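# Sort used cloths from bin into matching colour crates

## Task

Take the used cleaning cloths out of the bin and put each one into the crate of its own colour: blue into blue, green into green, red into red, yellow into yellow. A cloth is counted only if, when the scene ends, it rests inside its matching crate with nothing hanging beyond the crate's outer rim, and that crate is still upright on the table. Get as many cloths sorted as possible. The robot must not fall over or be left leaning; either one fails the task.

## Robot and tools

ROBOT. A LinearBot: an omnidirectional base with a column about 1.7 m tall. A carriage rides the column (lift_m, 0 to 1 m) and holds two six-joint arms, each with a five-finger hand. Arm bases sit about 0.57 m + lift_m above the floor, and carriage parts hang about 0.15 m under them. A hand point can get 0.78 m from its shoulder but only about 0.4 m below the arm base. Parked arm: joints 1 to 6 = 0, 0.05, 0.05, 1.45, 0, 0. Cameras: carriage_camera (fixed, forward, tilted about 20 degrees down) and left_wrist_camera / right_wrist_camera (on the little-finger side, aimed at the hand point). Images are 672x504.

FRAMES. Base frame: origin on the floor under the base centre, x forward, y left, z up, metres. left_hand and right_hand readings are each hand point in this frame; true hands often sit a bit lower, especially far out or loaded. base_odometry is in the frame the base had at scene start, counts wheel turns only (slip counts as travel), heading in rad, left positive, -3.142 to 3.142.

move. One action per call. Action keys: "base", "joints", optionally "speeds" and "min_time_s"; "cameras" and "blocking" are not part of the action. A call with no action just reports state and images.
- base: one object with exactly one key, each an offset from where the base last measured itself: translate_m (forward +, -2 to 2 m), strafe_m (left +, -2 to 2 m) or rotate_rad (counter-clockwise +, -6.3 to 6.3 rad).
- joints: one flat object covering both arms, keyed by joint name; every value is an absolute target, not an offset. lift_m 0 to 1 m. For each side (left_ / right_): joint1_rad -2.617 to 3.054 (swing about vertical, 0 forward, + left); joint2_rad 0 to 3.141 (shoulder: 0 upper arm back and level, 1.57 up, 3.14 forward level); joint3_rad 0 to 3.141 (elbow, 0 folded, 3.14 straight); joint4_rad -1.57 to 1.57 (wrist pitch, + lifts fingertips); joint5_rad -1.57 to 1.57 (wrist yaw, + turns fingertips right); joint6_rad -2.094 to 2.094 (roll about the finger direction, + clockwise seen from forearm). Hand keys <side>_hand_little, _ring, _middle, _index, _thumb_bend, _thumb_turn: -1 to 1, +1 open/straight (thumb_turn +1 beside the palm, -1 across in front). <side>_hand_force_limit -1 to 1 (about 0 N at -1 to 10 N at +1, 15 N for thumb motors) and <side>_hand_speed -0.96 to 1 are settings, not motions; at start they are 0 and -0.8.
- speeds: per-action caps: translate_m and strafe_m 0.02 to 0.5 m/s, rotate_rad 0.05 to 1.57 rad/s, lift_m 0.08 to 0.27 m/s (default 0.25).
- min_time_s: 0.1 to 8 s, least duration of each arm motion; 2 or more straightens the hand path a little. Too small a value makes arms rush and overshoot.
- cameras: list of names or ["all"]; [] for none. blocking: true (default) waits until everything rests; false returns in about 0.5 s while motion continues. A later move overrides only the targets it names.
No action may exceed 15 s; a move is cut at 14 s ("time_out").

wait: seconds 0 to 10, optional cameras; returns early once running moves settle. stop: brakes all running motions (not instantly; the base coasts), optional cameras. zoom_image: camera plus region [x0, y0, x1, y1] in pixels of that camera's latest image, at most 504 by 504. show_instructions: shows the reference pages (five-finger hand diagrams). finished_scene: ends the scene for good; optional scene 1.

RESULTS. "move" reads "done" when all motions finished, otherwise the worst status. base_status and joint_status: done, moving, off_target (rested away from target, may still push), stopped, contact_stop or time_out (target dropped, holds where it halted), not_followed (arm targets withheld, usually because the arms would nearly touch). After a refused call, or one ended by an uncommanded stop, the rest of that reply's move, wait and finished_scene calls are skipped. on_its_own lists unrequested behaviour ("held at" is a target). <side>_hand_stopped_by gives six words for little, ring, middle, index, thumb_bend, thumb_turn: moving, target, force, stalled or fault. <side>_<motor>_load_n is fingertip force in N, positive pushing open; a lost grip shows as loads dropping near 0. motor_effort is percent of maximum (bracket = peak in last action); a lift effort that keeps falling while lowering means a hand rests on something. Joint torques, Motor temperatures (only changes of 5 °C or more are shown) and MOTOR HOT warnings also appear.

GRIPPING. A finger motor moves only when its target changes by 0.002 or more; it halts at the target or when its load hits the force limit. For a gentle grip use hand_speed -0.94 or lower. To squeeze harder, raise force_limit and send a more-closed target. With the thumb turned in front, the hand wraps items about 0.035 to 0.065 m thick. A wrist bracket on the little-finger side can snag things.

CAUTIONS. Arms have no contact stop and keep pressing. Never let the arms hit or squeeze each other (hands and fingers included); a hard press ends the scene. Low joint2 (under 0.8) with a big outward joint1 turn can hit the column. Outstretched arms, loads, a high carriage, pushing, or sharp stops can tip the robot; it cannot recover. Do not drive backward under the table edge. After a contact_stop, back off about 0.2 m rather than repeating the drive. Stretched or loaded arms heat up even while you think; at 100 °C the arm goes limp for 30 to 60 s, so park arms when idle. Release cloths gently inside the crates, do not drop or fling them, and keep the crates upright and unpushed. Thinking time runs the scene clock.

Each tool is called by a JSON object that holds its "fn" and its "kwargs".

Reference images:

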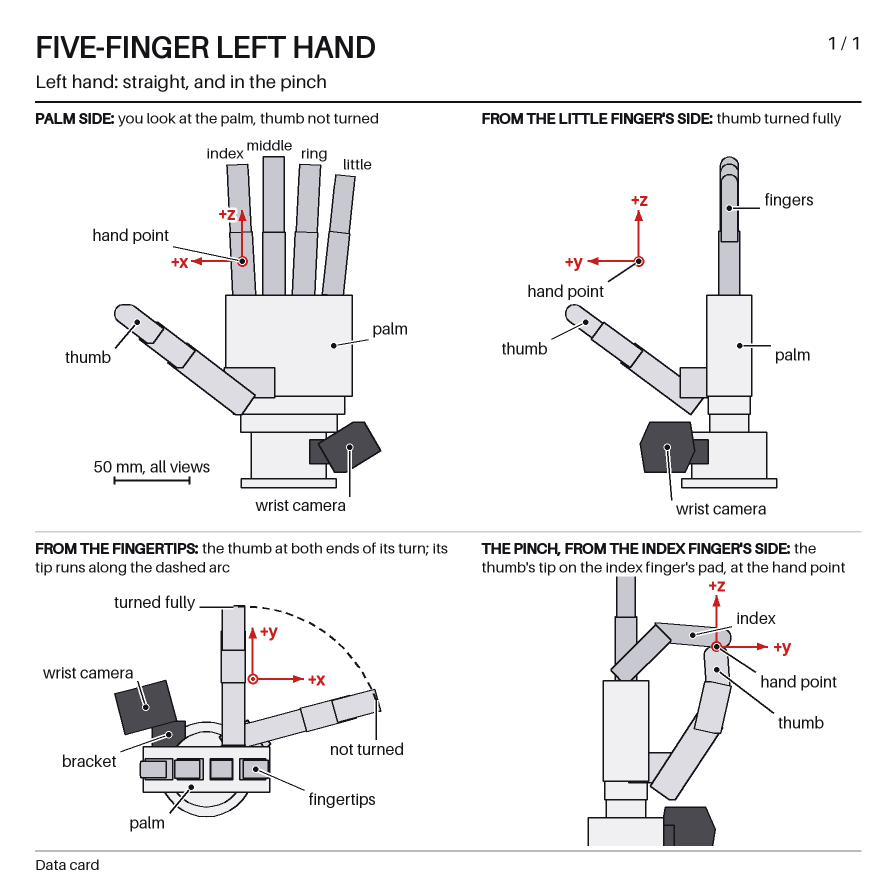

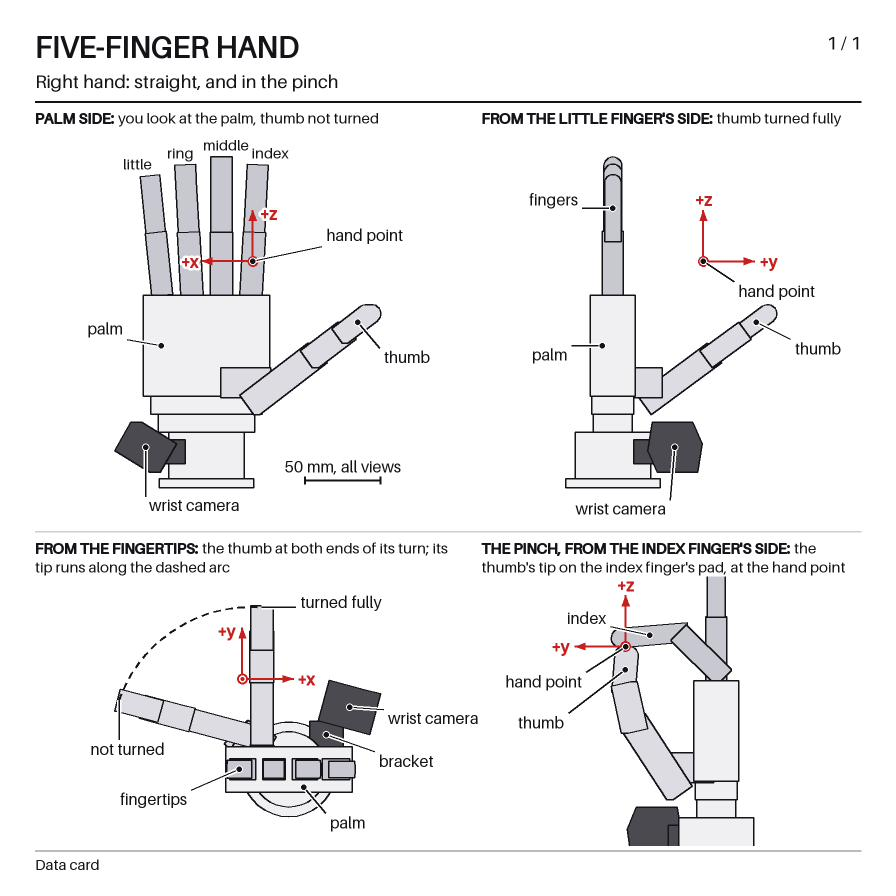

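## Session

{"fn": "move", "kwargs": {}}

Scene clock: 0.00 s.
Joint torques (N m): no reading
Motor temperatures (°C): left_arm=[29 39 41 38 28 28] | right_arm=[30 37 43 37 27 28]
base_odometry: x=+0.000 y=+0.000 heading=+0.000
base_status: not commanded
joint_positions: lift_m=+0.300 left_joint1_rad=-0.014 left_joint2_rad=+0.065 left_joint3_rad=+0.033 left_joint4_rad=+1.415 left_joint5_rad=-0.043 left_joint6_rad=+0.045 right_joint1_rad=-0.013 right_joint2_rad=+0.062 right_joint3_rad=+0.058 right_joint4_rad=+1.445 right_joint5_rad=+0.022 right_joint6_rad=+0.027 left_hand_little=+1.000 left_hand_ring=+1.000 left_hand_middle=+1.000 left_hand_index=+1.000 left_hand_thumb_turn=+1.000 left_hand_thumb_bend=+1.000 left_hand_force_limit=+0.000 left_hand_speed=-0.800 right_hand_little=+1.000 right_hand_ring=+1.000 right_hand_middle=+1.000 right_hand_index=+1.000 right_hand_thumb_turn=+1.000 right_hand_thumb_bend=+1.000 right_hand_force_limit=+0.000 right_hand_speed=-0.800
joint_status: not commanded
left_hand_stopped_by: target,target,target,target,target,target
right_hand_stopped_by: target,target,target,target,target,target
left_little_load_n: 0.0
left_ring_load_n: 0.0
left_middle_load_n: 0.0
left_index_load_n: 0.0
left_thumb_bend_load_n: 0.0
left_thumb_turn_load_n: 0.0
right_little_load_n: 0.0
right_ring_load_n: 0.0
right_middle_load_n: 0.0
right_index_load_n: 0.0
right_thumb_bend_load_n: 0.0
right_thumb_turn_load_n: 0.0
motor_effort: lift_m=+20 drive_wheels=+1
left_hand: x=+0.3304 y=+0.2839 z=+1.3040 quat_wxyz=(+0.716, -0.080, +0.054, -0.692) (m; base frame)
right_hand: x=+0.3124 y=-0.2783 z=+1.3160 quat_wxyz=(+0.710, -0.037, +0.055, -0.701) (m; base frame)
pictures: carriage_camera, left_wrist_camera, right_wrist_camera

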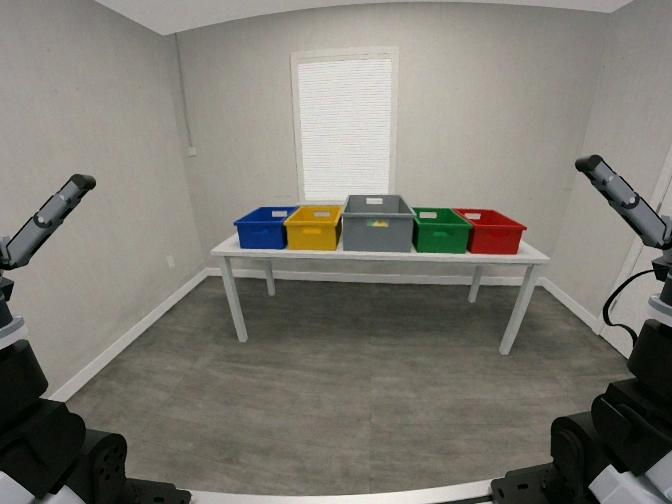

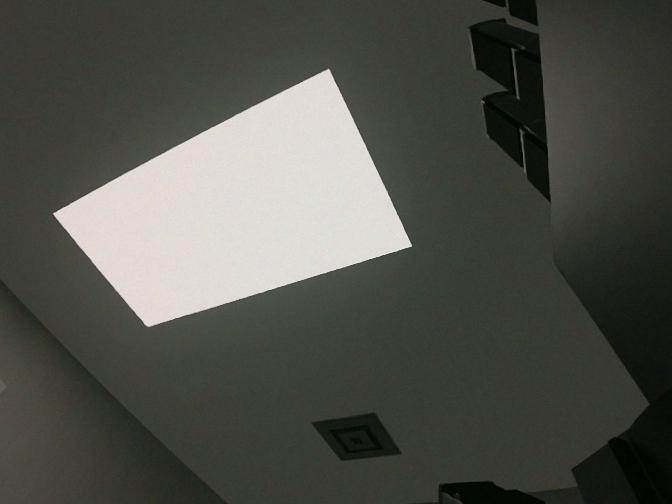

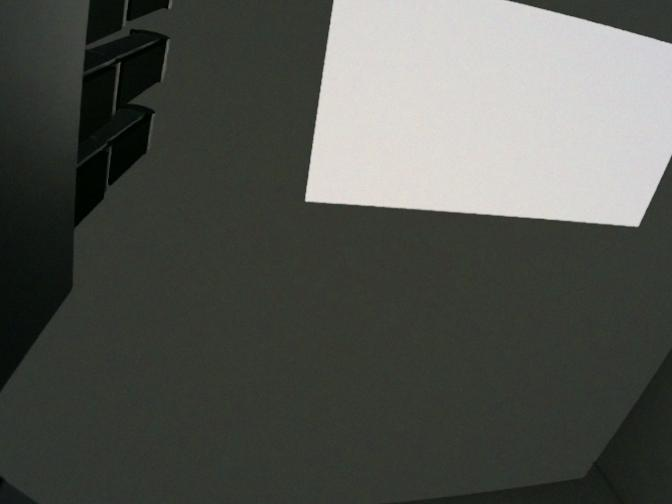

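{"fn": "zoom_image", "kwargs": {"camera": "carriage_camera", "region": [200, 150, 560, 360]}}

Scaled by 1.400 from the camera's 672x504 image, which has a finer 960x720 frame.

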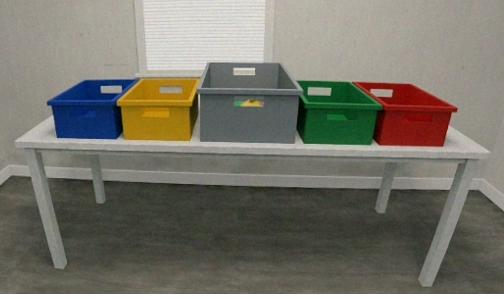

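{"fn": "move", "kwargs": {"base": {"rotate_rad": -0.125}, "joints": {"lift_m": 0.6}}}

{"fn": "move", "kwargs": {"base": {"translate_m": 0.75}, "cameras": ["carriage_camera"]}}

Scene clock: 7.90 s.
Joint torques (N m): left_arm=[-0.29 4.11 5.57 0.02 0.02 0] | right_arm=[0.43 2.95 5 0.1 0.05 0.2]
move: done
base_odometry: x=+0.000 y=+0.000 heading=-0.125
base_status: done
joint_positions: lift_m=+0.600 left_joint1_rad=-0.014 left_joint2_rad=+0.065 left_joint3_rad=+0.033 left_joint4_rad=+1.414 left_joint5_rad=-0.043 left_joint6_rad=+0.045 right_joint1_rad=-0.013 right_joint2_rad=+0.062 right_joint3_rad=+0.058 right_joint4_rad=+1.444 right_joint5_rad=+0.022 right_joint6_rad=+0.027 left_hand_little=+1.000 left_hand_ring=+1.000 left_hand_middle=+1.000 left_hand_index=+1.000 left_hand_thumb_turn=+1.000 left_hand_thumb_bend=+1.000 left_hand_force_limit=+0.000 left_hand_speed=-0.800 right_hand_little=+1.000 right_hand_ring=+1.000 right_hand_middle=+1.000 right_hand_index=+1.000 right_hand_thumb_turn=+1.000 right_hand_thumb_bend=+1.000 right_hand_force_limit=+0.000 right_hand_speed=-0.800
joint_status: all done
left_hand_stopped_by: target,target,target,target,target,target
right_hand_stopped_by: target,target,target,target,target,target
left_little_load_n: 0.0
left_ring_load_n: 0.0
left_middle_load_n: 0.0
left_index_load_n: 0.0
left_thumb_bend_load_n: 0.0
left_thumb_turn_load_n: 0.0
right_little_load_n: 0.0
right_ring_load_n: 0.0
right_middle_load_n: 0.0
right_index_load_n: 0.0
right_thumb_bend_load_n: 0.0
right_thumb_turn_load_n: 0.0
motor_effort: lift_m=+24(28) drive_wheels=-7(10)
left_hand: x=+0.3306 y=+0.2839 z=+1.6037 quat_wxyz=(+0.716, -0.080, +0.054, -0.692) (m; base frame)
right_hand: x=+0.3126 y=-0.2783 z=+1.6157 quat_wxyz=(+0.710, -0.037, +0.055, -0.701) (m; base frame)
pictures: none

Scene clock: 11.67 s.
Joint torques (N m): left_arm=[-0.29 4.11 5.59 0.04 0.02 0] | right_arm=[0.43 2.91 4.98 0.13 0.04 0.21]
move: done
base_odometry: x=+0.744 y=-0.093 heading=-0.125
base_status: done
joint_positions: lift_m=+0.600 left_joint1_rad=-0.014 left_joint2_rad=+0.065 left_joint3_rad=+0.033 left_joint4_rad=+1.412 left_joint5_rad=-0.043 left_joint6_rad=+0.045 right_joint1_rad=-0.013 right_joint2_rad=+0.062 right_joint3_rad=+0.058 right_joint4_rad=+1.441 right_joint5_rad=+0.022 right_joint6_rad=+0.027 left_hand_little=+1.000 left_hand_ring=+1.000 left_hand_middle=+1.000 left_hand_index=+1.000 left_hand_thumb_turn=+1.000 left_hand_thumb_bend=+1.000 left_hand_force_limit=+0.000 left_hand_speed=-0.800 right_hand_little=+1.000 right_hand_ring=+1.000 right_hand_middle=+1.000 right_hand_index=+1.000 right_hand_thumb_turn=+1.000 right_hand_thumb_bend=+1.000 right_hand_force_limit=+0.000 right_hand_speed=-0.800
joint_status: not commanded
left_hand_stopped_by: target,target,target,target,target,target
right_hand_stopped_by: target,target,target,target,target,target
left_little_load_n: 0.0
left_ring_load_n: 0.0
left_middle_load_n: 0.0
left_index_load_n: 0.0
left_thumb_bend_load_n: 0.0
left_thumb_turn_load_n: 0.0
right_little_load_n: 0.0
right_ring_load_n: 0.0
right_middle_load_n: 0.0
right_index_load_n: 0.0
right_thumb_bend_load_n: 0.0
right_thumb_turn_load_n: 0.0
motor_effort: lift_m=+22(26) drive_wheels=-4(10)
left_hand: x=+0.3311 y=+0.2839 z=+1.6035 quat_wxyz=(+0.716, -0.081, +0.055, -0.692) (m; base frame)
right_hand: x=+0.3134 y=-0.2783 z=+1.6154 quat_wxyz=(+0.710, -0.038, +0.056, -0.701) (m; base frame)
pictures: carriage_camera
camera_calibration:
carriage_camera: T_world_to_cam=[[-0.00967246, -0.999787, -0.0182479, 0.0306636], [-0.384616, 0.0205646, -0.922848, 1.50706], [0.923026, -0.00190778, -0.384732, 0.492465], [0, 0, 0, 1]] pos_world=[0.125378, 0.000604523, 1.58081]

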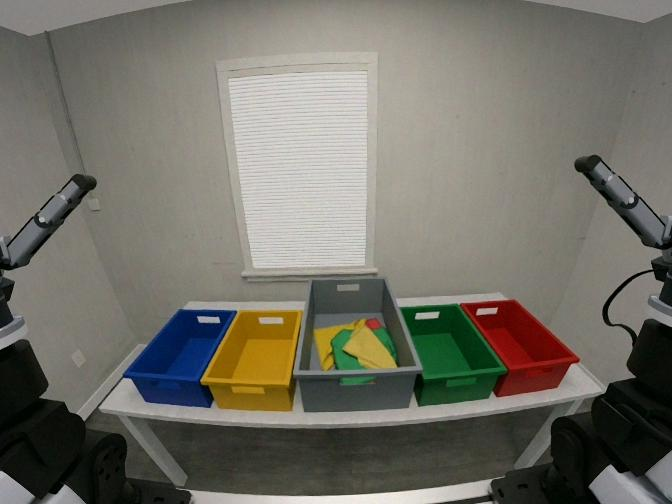

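{"fn": "zoom_image", "kwargs": {"camera": "carriage_camera", "region": [290, 270, 430, 410]}}

{"fn": "zoom_image", "kwargs": {"camera": "carriage_camera", "region": [100, 260, 600, 440]}}

Scaled by 3.600 from the camera's 672x504 image, which has a finer 960x720 frame.

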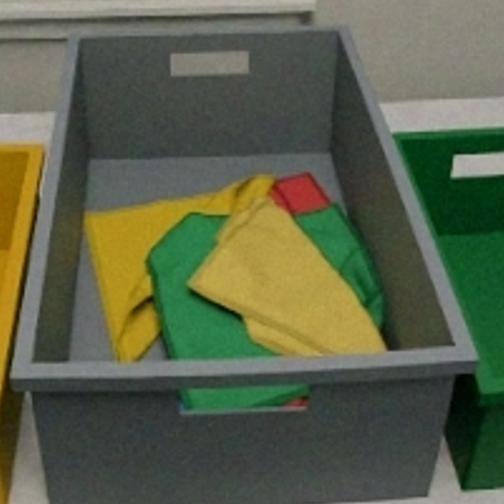

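Scaled by 1.008 from the camera's 672x504 image, which has a finer 960x720 frame.

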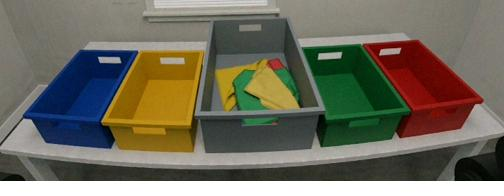

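{"fn": "move", "kwargs": {"joints": {"right_joint1_rad": 0, "right_joint2_rad": 1.4, "right_joint3_rad": 1.4, "right_joint4_rad": -1.5, "right_joint5_rad": 0, "right_joint6_rad": 0, "right_hand_thumb_turn": -1, "right_hand_speed": 0}, "cameras": ["carriage_camera", "right_wrist_camera"]}}

Scene clock: 29.10 s.
Joint torques (N m): left_arm=[-0.29 4.11 5.59 0.05 0.02 0] | right_arm=[1.01 -2.44 7.62 0.37 -0.01 0.1]
move: done
base_odometry: x=+0.744 y=-0.093 heading=-0.125
base_status: not commanded
joint_positions: lift_m=+0.600 left_joint1_rad=-0.014 left_joint2_rad=+0.065 left_joint3_rad=+0.033 left_joint4_rad=+1.412 left_joint5_rad=-0.043 left_joint6_rad=+0.045 right_joint1_rad=-0.007 right_joint2_rad=+1.386 right_joint3_rad=+1.374 right_joint4_rad=-1.487 right_joint5_rad=+0.010 right_joint6_rad=+0.010 left_hand_little=+1.000 left_hand_ring=+1.000 left_hand_middle=+1.000 left_hand_index=+1.000 left_hand_thumb_turn=+1.000 left_hand_thumb_bend=+1.000 left_hand_force_limit=+0.000 left_hand_speed=-0.800 right_hand_little=+1.000 right_hand_ring=+1.000 right_hand_middle=+1.000 right_hand_index=+1.000 right_hand_thumb_turn=-1.000 right_hand_thumb_bend=+1.000 right_hand_force_limit=+0.000 right_hand_speed=+0.000
joint_status: all done
left_hand_stopped_by: target,target,target,target,target,target
right_hand_stopped_by: target,target,target,target,target,target
left_little_load_n: 0.0
left_ring_load_n: 0.0
left_middle_load_n: 0.0
left_index_load_n: 0.0
left_thumb_bend_load_n: 0.0
left_thumb_turn_load_n: 0.0
right_little_load_n: 0.0
right_ring_load_n: 0.0
right_middle_load_n: 0.0
right_index_load_n: 0.0
right_thumb_bend_load_n: 0.0
right_thumb_turn_load_n: 0.0
motor_effort: lift_m=+21(25) drive_wheels=-2(4)
left_hand: x=+0.3311 y=+0.2839 z=+1.6035 quat_wxyz=(+0.716, -0.081, +0.055, -0.692) (m; base frame)
right_hand: x=+0.3935 y=-0.2769 z=+1.3259 quat_wxyz=(+0.022, -0.700, +0.713, -0.029) (m; base frame)
pictures: carriage_camera, right_wrist_camera
camera_calibration:
carriage_camera: T_world_to_cam=[[-0.00967246, -0.999787, -0.0182479, 0.0306636], [-0.384616, 0.0205646, -0.922848, 1.50706], [0.923026, -0.00190778, -0.384732, 0.492465], [0, 0, 0, 1]] pos_world=[0.125378, 0.000604523, 1.58081]
right_wrist_camera: T_world_to_cam=[[-0.963048, -0.266413, -0.0395233, 0.350868], [-0.250737, 0.833288, 0.492709, -0.32588], [-0.0983297, 0.484413, -0.869296, 1.4379], [0, 0, 0, 1]] pos_world=[0.397581, -0.331509, 1.42439]

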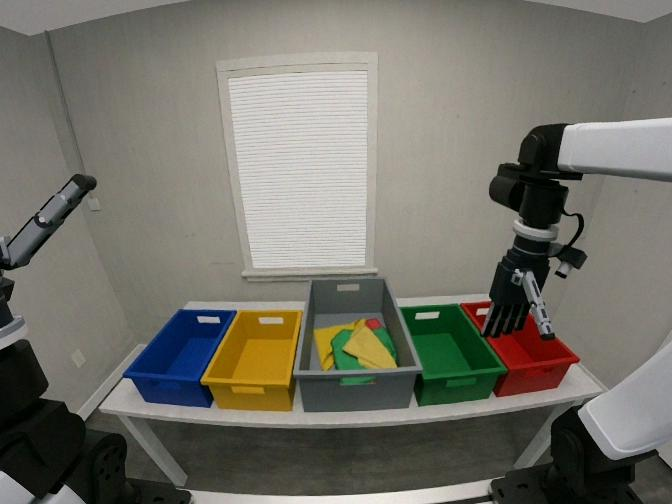

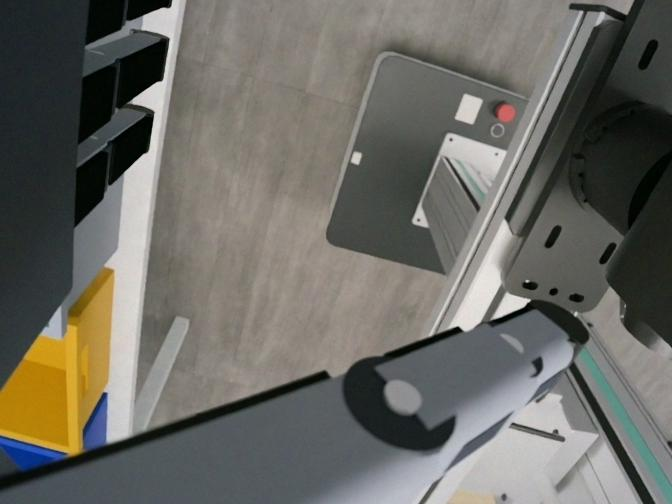

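{"fn": "move", "kwargs": {"base": {"strafe_m": -0.06}}}

{"fn": "move", "kwargs": {"base": {"translate_m": 0.27}, "speeds": {"translate_m": 0.2}, "cameras": ["carriage_camera", "right_wrist_camera"]}}

Scene clock: 34.47 s.
Joint torques (N m): left_arm=[-0.25 4.12 5.59 0.04 0.01 0] | right_arm=[0.94 -2.43 7.61 0.38 0.02 0.11]
move: done
base_odometry: x=+0.737 y=-0.153 heading=-0.125
base_status: done
joint_positions: lift_m=+0.600 left_joint1_rad=-0.014 left_joint2_rad=+0.065 left_joint3_rad=+0.033 left_joint4_rad=+1.412 left_joint5_rad=-0.042 left_joint6_rad=+0.045 right_joint1_rad=-0.006 right_joint2_rad=+1.386 right_joint3_rad=+1.374 right_joint4_rad=-1.490 right_joint5_rad=+0.007 right_joint6_rad=+0.009 left_hand_little=+1.000 left_hand_ring=+1.000 left_hand_middle=+1.000 left_hand_index=+1.000 left_hand_thumb_turn=+1.000 left_hand_thumb_bend=+1.000 left_hand_force_limit=+0.000 left_hand_speed=-0.800 right_hand_little=+1.000 right_hand_ring=+1.000 right_hand_middle=+1.000 right_hand_index=+1.000 right_hand_thumb_turn=-1.000 right_hand_thumb_bend=+1.000 right_hand_force_limit=+0.000 right_hand_speed=+0.000
joint_status: not commanded
left_hand_stopped_by: target,target,target,target,target,target
right_hand_stopped_by: target,target,target,target,target,target
left_little_load_n: 0.0
left_ring_load_n: 0.0
left_middle_load_n: 0.0
left_index_load_n: 0.0
left_thumb_bend_load_n: 0.0
left_thumb_turn_load_n: 0.0
right_little_load_n: 0.0
right_ring_load_n: 0.0
right_middle_load_n: 0.0
right_index_load_n: 0.0
right_thumb_bend_load_n: 0.0
right_thumb_turn_load_n: 0.0
motor_effort: lift_m=+23(25) drive_wheels=-2(7)
left_hand: x=+0.3311 y=+0.2838 z=+1.6035 quat_wxyz=(+0.716, -0.081, +0.055, -0.691) (m; base frame)
right_hand: x=+0.3926 y=-0.2762 z=+1.3261 quat_wxyz=(+0.022, -0.701, +0.712, -0.027) (m; base frame)
pictures: none

Scene clock: 37.00 s.
Joint torques (N m): left_arm=[-0.31 4.12 5.63 0.02 0.01 0] | right_arm=[0.87 -2.28 7.58 0.4 0.02 0.11]
move: done
base_odometry: x=+1.005 y=-0.187 heading=-0.125
base_status: done
joint_positions: lift_m=+0.600 left_joint1_rad=-0.014 left_joint2_rad=+0.065 left_joint3_rad=+0.033 left_joint4_rad=+1.413 left_joint5_rad=-0.042 left_joint6_rad=+0.045 right_joint1_rad=-0.006 right_joint2_rad=+1.386 right_joint3_rad=+1.374 right_joint4_rad=-1.495 right_joint5_rad=+0.007 right_joint6_rad=+0.009 left_hand_little=+1.000 left_hand_ring=+1.000 left_hand_middle=+1.000 left_hand_index=+1.000 left_hand_thumb_turn=+1.000 left_hand_thumb_bend=+1.000 left_hand_force_limit=+0.000 left_hand_speed=-0.800 right_hand_little=+1.000 right_hand_ring=+1.000 right_hand_middle=+1.000 right_hand_index=+1.000 right_hand_thumb_turn=-1.000 right_hand_thumb_bend=+1.000 right_hand_force_limit=+0.000 right_hand_speed=+0.000
joint_status: not commanded
left_hand_stopped_by: target,target,target,target,target,target
right_hand_stopped_by: target,target,target,target,target,target
left_little_load_n: 0.0
left_ring_load_n: 0.0
left_middle_load_n: 0.0
left_index_load_n: 0.0
left_thumb_bend_load_n: 0.0
left_thumb_turn_load_n: 0.0
right_little_load_n: 0.0
right_ring_load_n: 0.0
right_middle_load_n: 0.0
right_index_load_n: 0.0
right_thumb_bend_load_n: 0.0
right_thumb_turn_load_n: 0.0
motor_effort: lift_m=+23(25) drive_wheels=+1(7)
left_hand: x=+0.3308 y=+0.2838 z=+1.6036 quat_wxyz=(+0.716, -0.080, +0.054, -0.691) (m; base frame)
right_hand: x=+0.3913 y=-0.2762 z=+1.3264 quat_wxyz=(+0.020, -0.701, +0.712, -0.025) (m; base frame)
pictures: carriage_camera, right_wrist_camera
camera_calibration:
carriage_camera: T_world_to_cam=[[-0.00967246, -0.999787, -0.0182479, 0.0306636], [-0.384616, 0.0205646, -0.922848, 1.50706], [0.923026, -0.00190778, -0.384732, 0.492465], [0, 0, 0, 1]] pos_world=[0.125378, 0.000604523, 1.58081]
right_wrist_camera: T_world_to_cam=[[-0.962685, -0.268635, -0.0327675, 0.339245], [-0.248945, 0.831559, 0.496523, -0.333497], [-0.106135, 0.486153, -0.867405, 1.43878], [0, 0, 0, 1]] pos_world=[0.396268, -0.33101, 1.42471]

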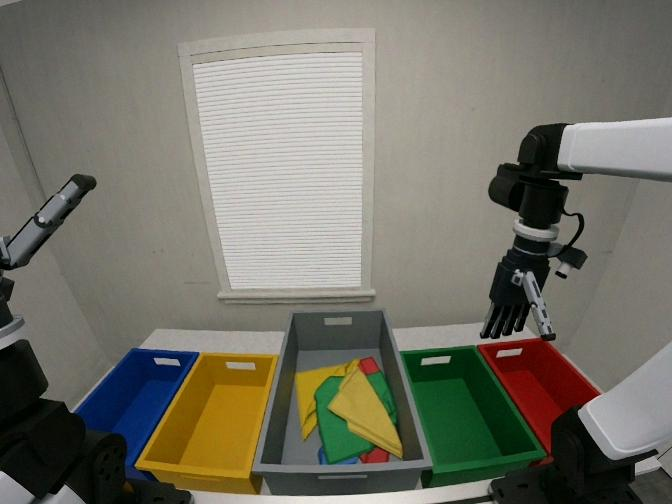

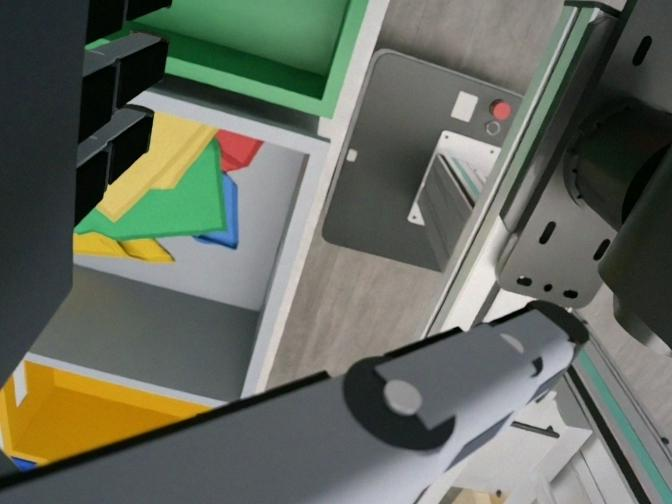

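{"fn": "zoom_image", "kwargs": {"camera": "carriage_camera", "region": [240, 300, 450, 504]}}

{"fn": "zoom_image", "kwargs": {"camera": "right_wrist_camera", "region": [0, 0, 400, 400]}}

Scaled by 2.400 from the camera's 672x504 image, which has a finer 960x720 frame.

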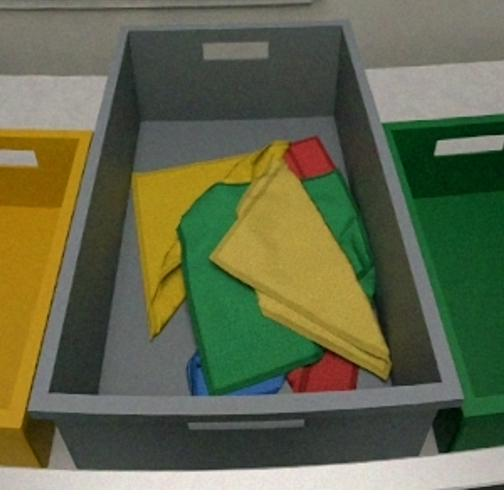

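Scaled by 1.260 from the camera's 672x504 image, which has a finer 960x720 frame.

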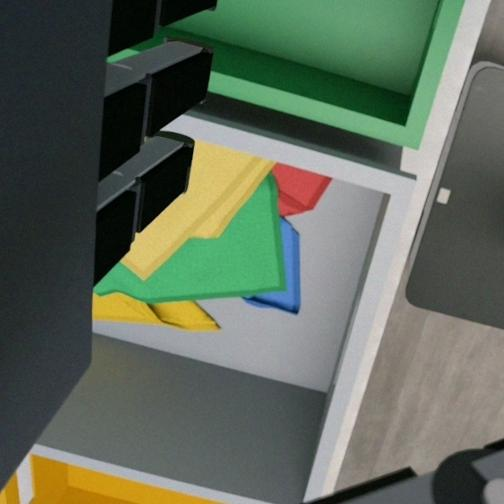

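{"fn": "move", "kwargs": {"joints": {"right_joint1_rad": 0.464, "right_joint2_rad": 2.36, "right_joint3_rad": 1.556, "right_joint4_rad": -0.30, "right_joint5_rad": 0, "right_joint6_rad": 0}, "min_time_s": 2.5, "cameras": ["carriage_camera", "right_wrist_camera"]}}

Scene clock: 44.63 s.
Joint torques (N m): left_arm=[-0.31 4.11 5.57 0.03 0.01 0] | right_arm=[0.9 -8.24 7.69 1.34 0.02 0.1]
move: done
base_odometry: x=+1.005 y=-0.187 heading=-0.125
base_status: not commanded
joint_positions: lift_m=+0.600 left_joint1_rad=-0.014 left_joint2_rad=+0.065 left_joint3_rad=+0.033 left_joint4_rad=+1.413 left_joint5_rad=-0.042 left_joint6_rad=+0.045 right_joint1_rad=+0.459 right_joint2_rad=+2.331 right_joint3_rad=+1.530 right_joint4_rad=-0.309 right_joint5_rad=+0.006 right_joint6_rad=+0.009 left_hand_little=+1.000 left_hand_ring=+1.000 left_hand_middle=+1.000 left_hand_index=+1.000 left_hand_thumb_turn=+1.000 left_hand_thumb_bend=+1.000 left_hand_force_limit=+0.000 left_hand_speed=-0.800 right_hand_little=+1.000 right_hand_ring=+1.000 right_hand_middle=+1.000 right_hand_index=+1.000 right_hand_thumb_turn=-1.000 right_hand_thumb_bend=+1.000 right_hand_force_limit=+0.000 right_hand_speed=+0.000
joint_status: all done
left_hand_stopped_by: target,target,target,target,target,target
right_hand_stopped_by: target,target,target,target,target,target
left_little_load_n: 0.0
left_ring_load_n: 0.0
left_middle_load_n: 0.0
left_index_load_n: 0.0
left_thumb_bend_load_n: 0.0
left_thumb_turn_load_n: -0.5
right_little_load_n: 0.0
right_ring_load_n: 0.0
right_middle_load_n: 0.0
right_index_load_n: 0.0
right_thumb_bend_load_n: 0.0
right_thumb_turn_load_n: 0.0
motor_effort: lift_m=+21(25) drive_wheels=+4(5)
left_hand: x=+0.3308 y=+0.2838 z=+1.6036 quat_wxyz=(+0.716, -0.080, +0.054, -0.691) (m; base frame)
right_hand: x=+0.6346 y=-0.0652 z=+1.0714 quat_wxyz=(+0.193, -0.824, +0.518, -0.122) (m; base frame)
pictures: carriage_camera, right_wrist_camera
camera_calibration:
carriage_camera: T_world_to_cam=[[-0.00967246, -0.999787, -0.0182479, 0.0306636], [-0.384616, 0.0205646, -0.922848, 1.50706], [0.923026, -0.00190778, -0.384732, 0.492465], [0, 0, 0, 1]] pos_world=[0.125378, 0.000604523, 1.58081]
right_wrist_camera: T_world_to_cam=[[-0.662235, -0.632657, -0.401484, 0.802392], [-0.749278, 0.555419, 0.360684, 0.123258], [-0.00519746, 0.53968, -0.841854, 1.05294], [0, 0, 0, 1]] pos_world=[0.629199, -0.129072, 1.16411]

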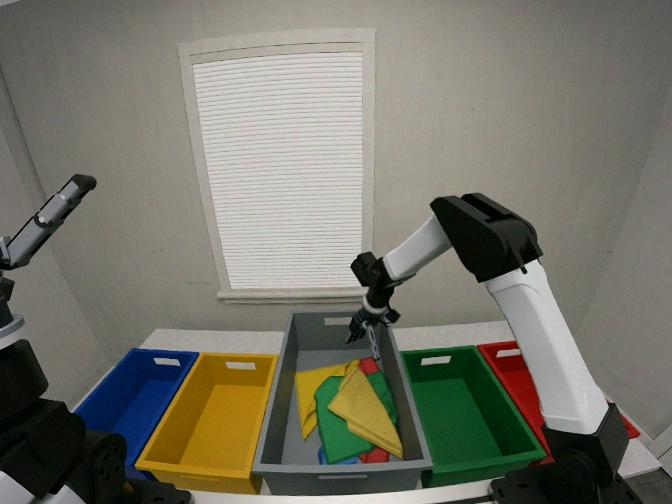

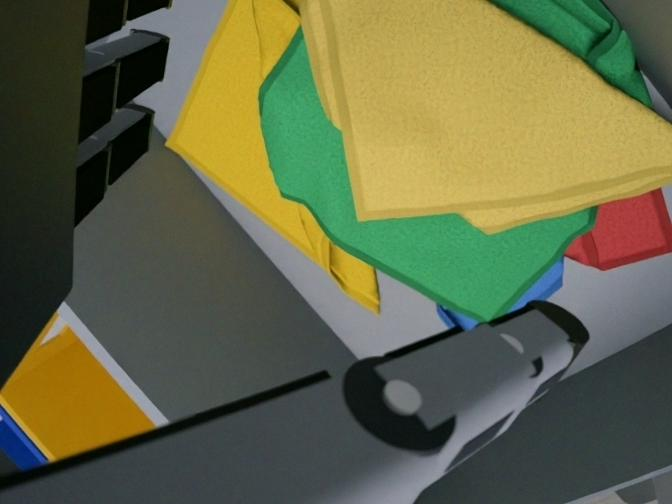

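{"fn": "move", "kwargs": {"joints": {"lift_m": 0.4, "right_hand_little": 0.4, "right_hand_ring": 0.4, "right_hand_middle": 0.4, "right_hand_index": 0.4}, "speeds": {"lift_m": 0.12}, "cameras": ["carriage_camera", "right_wrist_camera"]}}

Scene clock: 54.33 s.
Joint torques (N m): left_arm=[-0.32 4.11 5.59 0.03 0.01 0] | right_arm=[0.87 -8.98 7.13 1.32 0.03 0.1]
move: done
base_odometry: x=+1.005 y=-0.187 heading=-0.125
base_status: not commanded
joint_positions: lift_m=+0.400 left_joint1_rad=-0.014 left_joint2_rad=+0.065 left_joint3_rad=+0.033 left_joint4_rad=+1.413 left_joint5_rad=-0.042 left_joint6_rad=+0.045 right_joint1_rad=+0.459 right_joint2_rad=+2.339 right_joint3_rad=+1.537 right_joint4_rad=-0.300 right_joint5_rad=+0.006 right_joint6_rad=+0.009 left_hand_little=+1.000 left_hand_ring=+1.000 left_hand_middle=+1.000 left_hand_index=+1.000 left_hand_thumb_turn=+1.000 left_hand_thumb_bend=+1.000 left_hand_force_limit=+0.000 left_hand_speed=-0.800 right_hand_little=+0.400 right_hand_ring=+0.400 right_hand_middle=+0.400 right_hand_index=+0.400 right_hand_thumb_turn=-1.000 right_hand_thumb_bend=+1.000 right_hand_force_limit=+0.000 right_hand_speed=+0.000
joint_status: all done
left_hand_stopped_by: target,target,target,target,target,target
right_hand_stopped_by: target,target,target,target,target,target
left_little_load_n: 0.0
left_ring_load_n: 0.0
left_middle_load_n: 0.0
left_index_load_n: 0.0
left_thumb_bend_load_n: 0.0
left_thumb_turn_load_n: 0.0
right_little_load_n: 0.0
right_ring_load_n: 0.0
right_middle_load_n: 0.0
right_index_load_n: 0.0
right_thumb_bend_load_n: -0.5
right_thumb_turn_load_n: 0.0
motor_effort: lift_m=+18(20) drive_wheels=-4(5)
left_hand: x=+0.3308 y=+0.2838 z=+1.4042 quat_wxyz=(+0.716, -0.080, +0.054, -0.691) (m; base frame)
right_hand: x=+0.6378 y=-0.0636 z=+0.8710 quat_wxyz=(+0.196, -0.823, +0.518, -0.124) (m; base frame)
pictures: carriage_camera, right_wrist_camera
camera_calibration:
carriage_camera: T_world_to_cam=[[-0.00967246, -0.999787, -0.0182479, 0.027025], [-0.384616, 0.0205646, -0.922848, 1.32304], [0.923026, -0.00190778, -0.384732, 0.415749], [0, 0, 0, 1]] pos_world=[0.125378, 0.000604523, 1.38141]
right_wrist_camera: T_world_to_cam=[[-0.658901, -0.631386, -0.408901, 0.729566], [-0.752229, 0.553665, 0.35722, 0.201857], [0.000850665, 0.54296, -0.839758, 0.877862], [0, 0, 0, 1]] pos_world=[0.631808, -0.127768, 0.963405]

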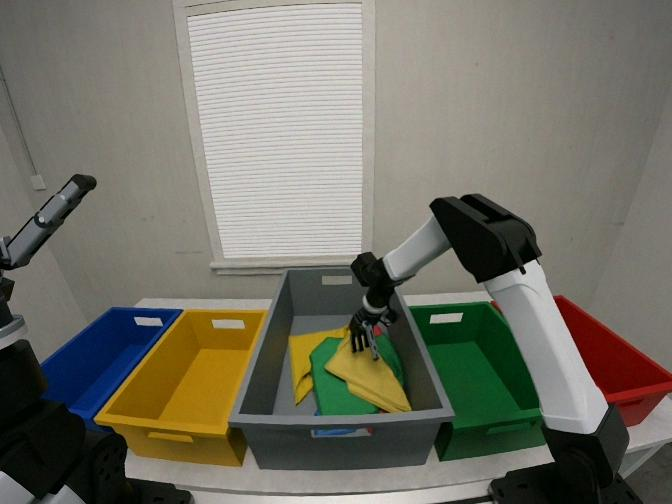

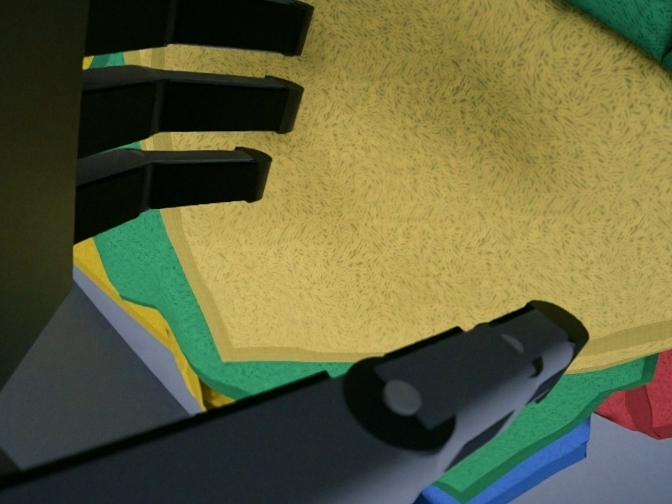

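{"fn": "move", "kwargs": {"joints": {"lift_m": 0.365}, "speeds": {"lift_m": 0.08}, "cameras": ["right_wrist_camera"]}}

Scene clock: 55.63 s.
Joint torques (N m): left_arm=[-0.32 4.12 5.57 0.02 0.01 0] | right_arm=[0.83 -8.95 6.99 1.3 0.03 0.1]
move: done
base_odometry: x=+1.005 y=-0.187 heading=-0.125
base_status: not commanded
joint_positions: lift_m=+0.365 left_joint1_rad=-0.014 left_joint2_rad=+0.065 left_joint3_rad=+0.033 left_joint4_rad=+1.413 left_joint5_rad=-0.042 left_joint6_rad=+0.045 right_joint1_rad=+0.459 right_joint2_rad=+2.340 right_joint3_rad=+1.538 right_joint4_rad=-0.297 right_joint5_rad=+0.006 right_joint6_rad=+0.009 left_hand_little=+1.000 left_hand_ring=+1.000 left_hand_middle=+1.000 left_hand_index=+1.000 left_hand_thumb_turn=+1.000 left_hand_thumb_bend=+1.000 left_hand_force_limit=+0.000 left_hand_speed=-0.800 right_hand_little=+0.400 right_hand_ring=+0.400 right_hand_middle=+0.400 right_hand_index=+0.400 right_hand_thumb_turn=-1.000 right_hand_thumb_bend=+1.000 right_hand_force_limit=+0.000 right_hand_speed=+0.000
joint_status: all done
left_hand_stopped_by: target,target,target,target,target,target
right_hand_stopped_by: target,target,target,target,target,target
left_little_load_n: 0.0
left_ring_load_n: 0.0
left_middle_load_n: 0.0
left_index_load_n: 0.0
left_thumb_bend_load_n: 0.0
left_thumb_turn_load_n: 0.0
right_little_load_n: 0.0
right_ring_load_n: 0.0
right_middle_load_n: 0.0
right_index_load_n: 0.0
right_thumb_bend_load_n: 0.0
right_thumb_turn_load_n: 0.0
motor_effort: lift_m=+17(18) drive_wheels=-3(4)
left_hand: x=+0.3308 y=+0.2838 z=+1.3692 quat_wxyz=(+0.716, -0.080, +0.054, -0.691) (m; base frame)
right_hand: x=+0.6387 y=-0.0630 z=+0.8363 quat_wxyz=(+0.198, -0.823, +0.518, -0.125) (m; base frame)
pictures: right_wrist_camera
camera_calibration:
right_wrist_camera: T_world_to_cam=[[-0.657595, -0.630805, -0.41189, 0.718075], [-0.753365, 0.552878, 0.356044, 0.216306], [0.0031305, 0.544437, -0.838796, 0.846271], [0, 0, 0, 1]] pos_world=[0.632511, -0.127366, 0.928602]

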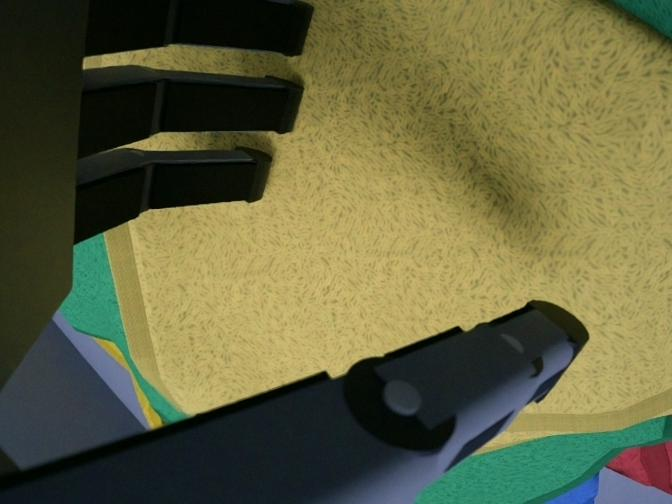

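{"fn": "move", "kwargs": {"joints": {"lift_m": 0.345}, "speeds": {"lift_m": 0.08}, "cameras": ["right_wrist_camera"]}}

Scene clock: 56.83 s.
Joint torques (N m): left_arm=[-0.31 4.12 5.6 0.05 0.01 0] | right_arm=[0.88 -8.2 5.56 1.5 0.12 0.11]
move: done
base_odometry: x=+1.005 y=-0.187 heading=-0.125
base_status: not commanded
joint_positions: lift_m=+0.346 left_joint1_rad=-0.014 left_joint2_rad=+0.065 left_joint3_rad=+0.033 left_joint4_rad=+1.413 left_joint5_rad=-0.042 left_joint6_rad=+0.045 right_joint1_rad=+0.459 right_joint2_rad=+2.330 right_joint3_rad=+1.557 right_joint4_rad=-0.314 right_joint5_rad=-0.003 right_joint6_rad=+0.009 left_hand_little=+1.000 left_hand_ring=+1.000 left_hand_middle=+1.000 left_hand_index=+1.000 left_hand_thumb_turn=+1.000 left_hand_thumb_bend=+1.000 left_hand_force_limit=+0.000 left_hand_speed=-0.800 right_hand_little=+0.400 right_hand_ring=+0.400 right_hand_middle=+0.399 right_hand_index=+0.400 right_hand_thumb_turn=-1.000 right_hand_thumb_bend=+1.000 right_hand_force_limit=+0.000 right_hand_speed=+0.000
joint_status: all done
left_hand_stopped_by: target,target,target,target,target,target
right_hand_stopped_by: target,target,target,target,target,target
left_little_load_n: 0.0
left_ring_load_n: 0.0
left_middle_load_n: 0.0
left_index_load_n: 0.0
left_thumb_bend_load_n: 0.0
left_thumb_turn_load_n: 0.0
right_little_load_n: 0.0
right_ring_load_n: 0.0
right_middle_load_n: -10.5
right_index_load_n: -2.0
right_thumb_bend_load_n: -0.5
right_thumb_turn_load_n: 0.0
motor_effort: lift_m=+13(18) drive_wheels=+3(3)
left_hand: x=+0.3309 y=+0.2838 z=+1.3494 quat_wxyz=(+0.716, -0.081, +0.055, -0.691) (m; base frame)
right_hand: x=+0.6425 y=-0.0592 z=+0.8257 quat_wxyz=(+0.205, -0.822, +0.516, -0.124) (m; base frame)
pictures: right_wrist_camera
camera_calibration:
right_wrist_camera: T_world_to_cam=[[-0.651838, -0.628219, -0.424792, 0.725652], [-0.758326, 0.545155, 0.357418, 0.222373], [0.00704051, 0.555109, -0.831748, 0.827585], [0, 0, 0, 1]] pos_world=[0.635812, -0.124759, 0.917113]

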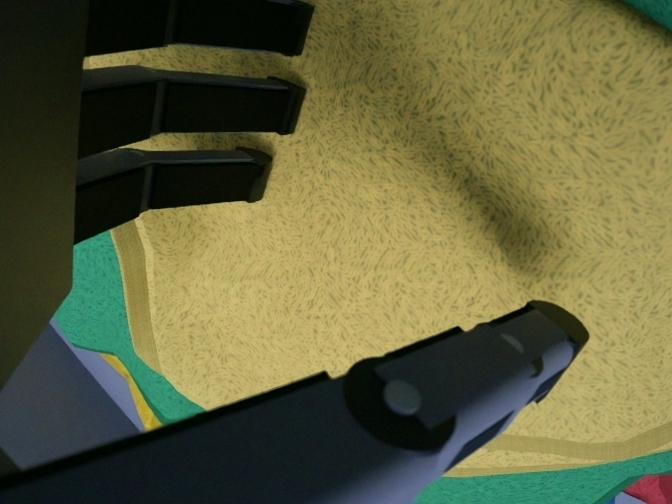

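{"fn": "move", "kwargs": {"joints": {"right_hand_little": -0.6, "right_hand_ring": -0.6, "right_hand_middle": -0.6, "right_hand_index": -0.6, "right_hand_thumb_bend": -0.1, "right_hand_speed": -0.5, "right_hand_force_limit": 0.2}, "cameras": ["right_wrist_camera"]}}

Scene clock: 59.37 s.
Joint torques (N m): left_arm=[-0.32 4.11 5.57 0.04 0.01 0] | right_arm=[0.88 -8.24 5.56 1.28 0.12 0.11]
move: off_target
base_odometry: x=+1.005 y=-0.187 heading=-0.125
base_status: not commanded
joint_positions: lift_m=+0.346 left_joint1_rad=-0.014 left_joint2_rad=+0.065 left_joint3_rad=+0.033 left_joint4_rad=+1.413 left_joint5_rad=-0.042 left_joint6_rad=+0.045 right_joint1_rad=+0.459 right_joint2_rad=+2.330 right_joint3_rad=+1.557 right_joint4_rad=-0.289 right_joint5_rad=-0.003 right_joint6_rad=+0.009 left_hand_little=+1.000 left_hand_ring=+1.000 left_hand_middle=+1.000 left_hand_index=+1.000 left_hand_thumb_turn=+1.000 left_hand_thumb_bend=+1.000 left_hand_force_limit=+0.000 left_hand_speed=-0.800 right_hand_little=-0.600 right_hand_ring=-0.600 right_hand_middle=-0.599 right_hand_index=-0.600 right_hand_thumb_turn=-1.000 right_hand_thumb_bend=+0.442 right_hand_force_limit=+0.200 right_hand_speed=-0.500
joint_status: right_hand_thumb_bend off_target (ended at +0.442, target -0.100); the others done
left_hand_stopped_by: target,target,target,target,target,target
right_hand_stopped_by: target,target,force,target,force,target
left_little_load_n: 0.0
left_ring_load_n: 0.0
left_middle_load_n: 0.0
left_index_load_n: 0.0
left_thumb_bend_load_n: 0.0
left_thumb_turn_load_n: 0.0
right_little_load_n: 0.0
right_ring_load_n: 0.0
right_middle_load_n: 6.0
right_index_load_n: 0.0
right_thumb_bend_load_n: 12.0
right_thumb_turn_load_n: 2.0
motor_effort: lift_m=+15(17) drive_wheels=+2(3)
left_hand: x=+0.3309 y=+0.2838 z=+1.3494 quat_wxyz=(+0.716, -0.081, +0.055, -0.691) (m; base frame)
right_hand: x=+0.6483 y=-0.0563 z=+0.8275 quat_wxyz=(+0.215, -0.820, +0.514, -0.130) (m; base frame)
pictures: right_wrist_camera
camera_calibration:
right_wrist_camera: T_world_to_cam=[[-0.642341, -0.623541, -0.445639, 0.743278], [-0.766008, 0.541353, 0.346654, 0.23819], [0.0250944, 0.564033, -0.825371, 0.81106], [0, 0, 0, 1]] pos_world=[0.63954, -0.122945, 0.918089]

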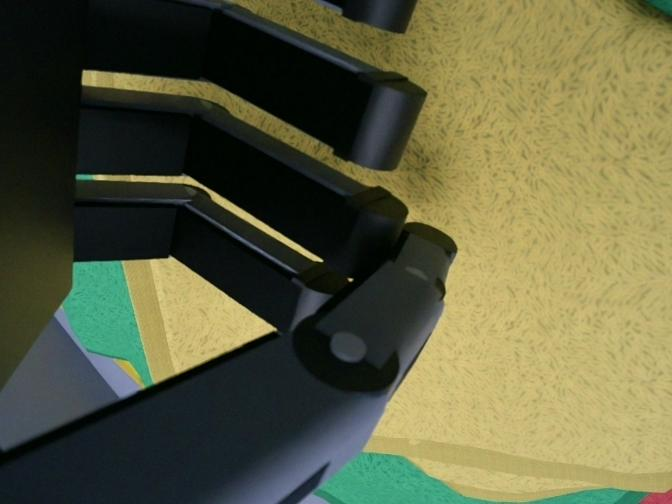

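{"fn": "move", "kwargs": {"joints": {"lift_m": 0.42}, "speeds": {"lift_m": 0.12}, "cameras": ["right_wrist_camera", "carriage_camera"]}}

Scene clock: 60.90 s.
Joint torques (N m): left_arm=[-0.31 4.1 5.6 0.02 0.01 0] | right_arm=[0.99 -8.99 5.5 1.29 0.11 0.1]
move: done
base_odometry: x=+1.005 y=-0.187 heading=-0.125
base_status: not commanded
joint_positions: lift_m=+0.420 left_joint1_rad=-0.014 left_joint2_rad=+0.065 left_joint3_rad=+0.033 left_joint4_rad=+1.413 left_joint5_rad=-0.042 left_joint6_rad=+0.045 right_joint1_rad=+0.459 right_joint2_rad=+2.339 right_joint3_rad=+1.557 right_joint4_rad=-0.292 right_joint5_rad=-0.003 right_joint6_rad=+0.009 left_hand_little=+1.000 left_hand_ring=+1.000 left_hand_middle=+1.000 left_hand_index=+1.000 left_hand_thumb_turn=+1.000 left_hand_thumb_bend=+1.000 left_hand_force_limit=+0.000 left_hand_speed=-0.800 right_hand_little=-0.600 right_hand_ring=-0.600 right_hand_middle=-0.599 right_hand_index=-0.600 right_hand_thumb_turn=-1.000 right_hand_thumb_bend=+0.442 right_hand_force_limit=+0.200 right_hand_speed=-0.500
joint_status: all done
left_hand_stopped_by: target,target,target,target,target,target
right_hand_stopped_by: target,target,force,target,force,target
left_little_load_n: 0.0
left_ring_load_n: 0.0
left_middle_load_n: 0.0
left_index_load_n: 0.0
left_thumb_bend_load_n: 0.0
left_thumb_turn_load_n: 0.0
right_little_load_n: 0.0
right_ring_load_n: 0.0
right_middle_load_n: 6.0
right_index_load_n: 0.0
right_thumb_bend_load_n: 12.0
right_thumb_turn_load_n: 2.0
motor_effort: lift_m=+22(28) drive_wheels=+1(5)
left_hand: x=+0.3309 y=+0.2838 z=+1.4236 quat_wxyz=(+0.716, -0.081, +0.055, -0.691) (m; base frame)
right_hand: x=+0.6459 y=-0.0575 z=+0.8971 quat_wxyz=(+0.210, -0.821, +0.515, -0.127) (m; base frame)
pictures: carriage_camera, right_wrist_camera
camera_calibration:
carriage_camera: T_world_to_cam=[[-0.00967246, -0.999787, -0.0182479, 0.027379], [-0.384616, 0.0205646, -0.922848, 1.34095], [0.923026, -0.00190778, -0.384732, 0.423213], [0, 0, 0, 1]] pos_world=[0.125378, 0.000604523, 1.40081]
right_wrist_camera: T_world_to_cam=[[-0.647177, -0.625893, -0.435224, 0.76576], [-0.76217, 0.543258, 0.352089, 0.205658], [0.0160688, 0.559579, -0.828621, 0.877643], [0, 0, 0, 1]] pos_world=[0.638226, -0.123552, 0.988101]

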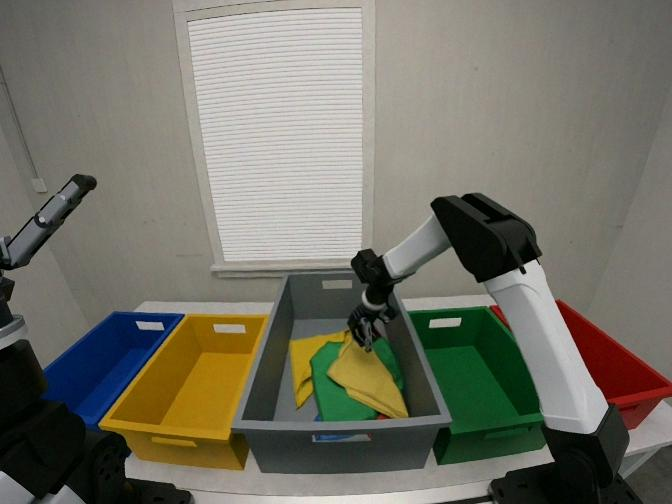

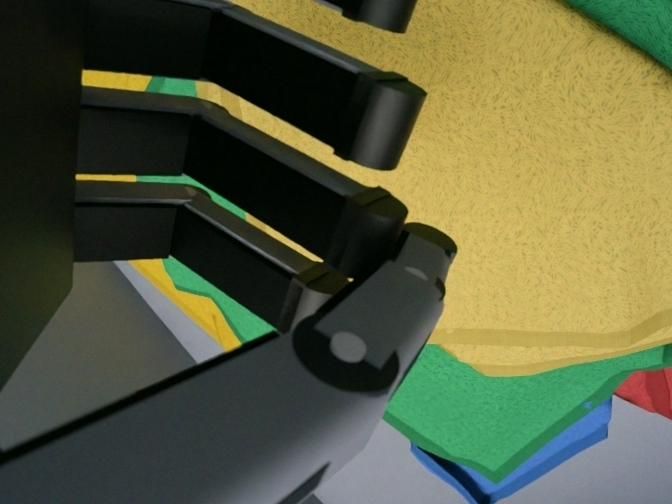

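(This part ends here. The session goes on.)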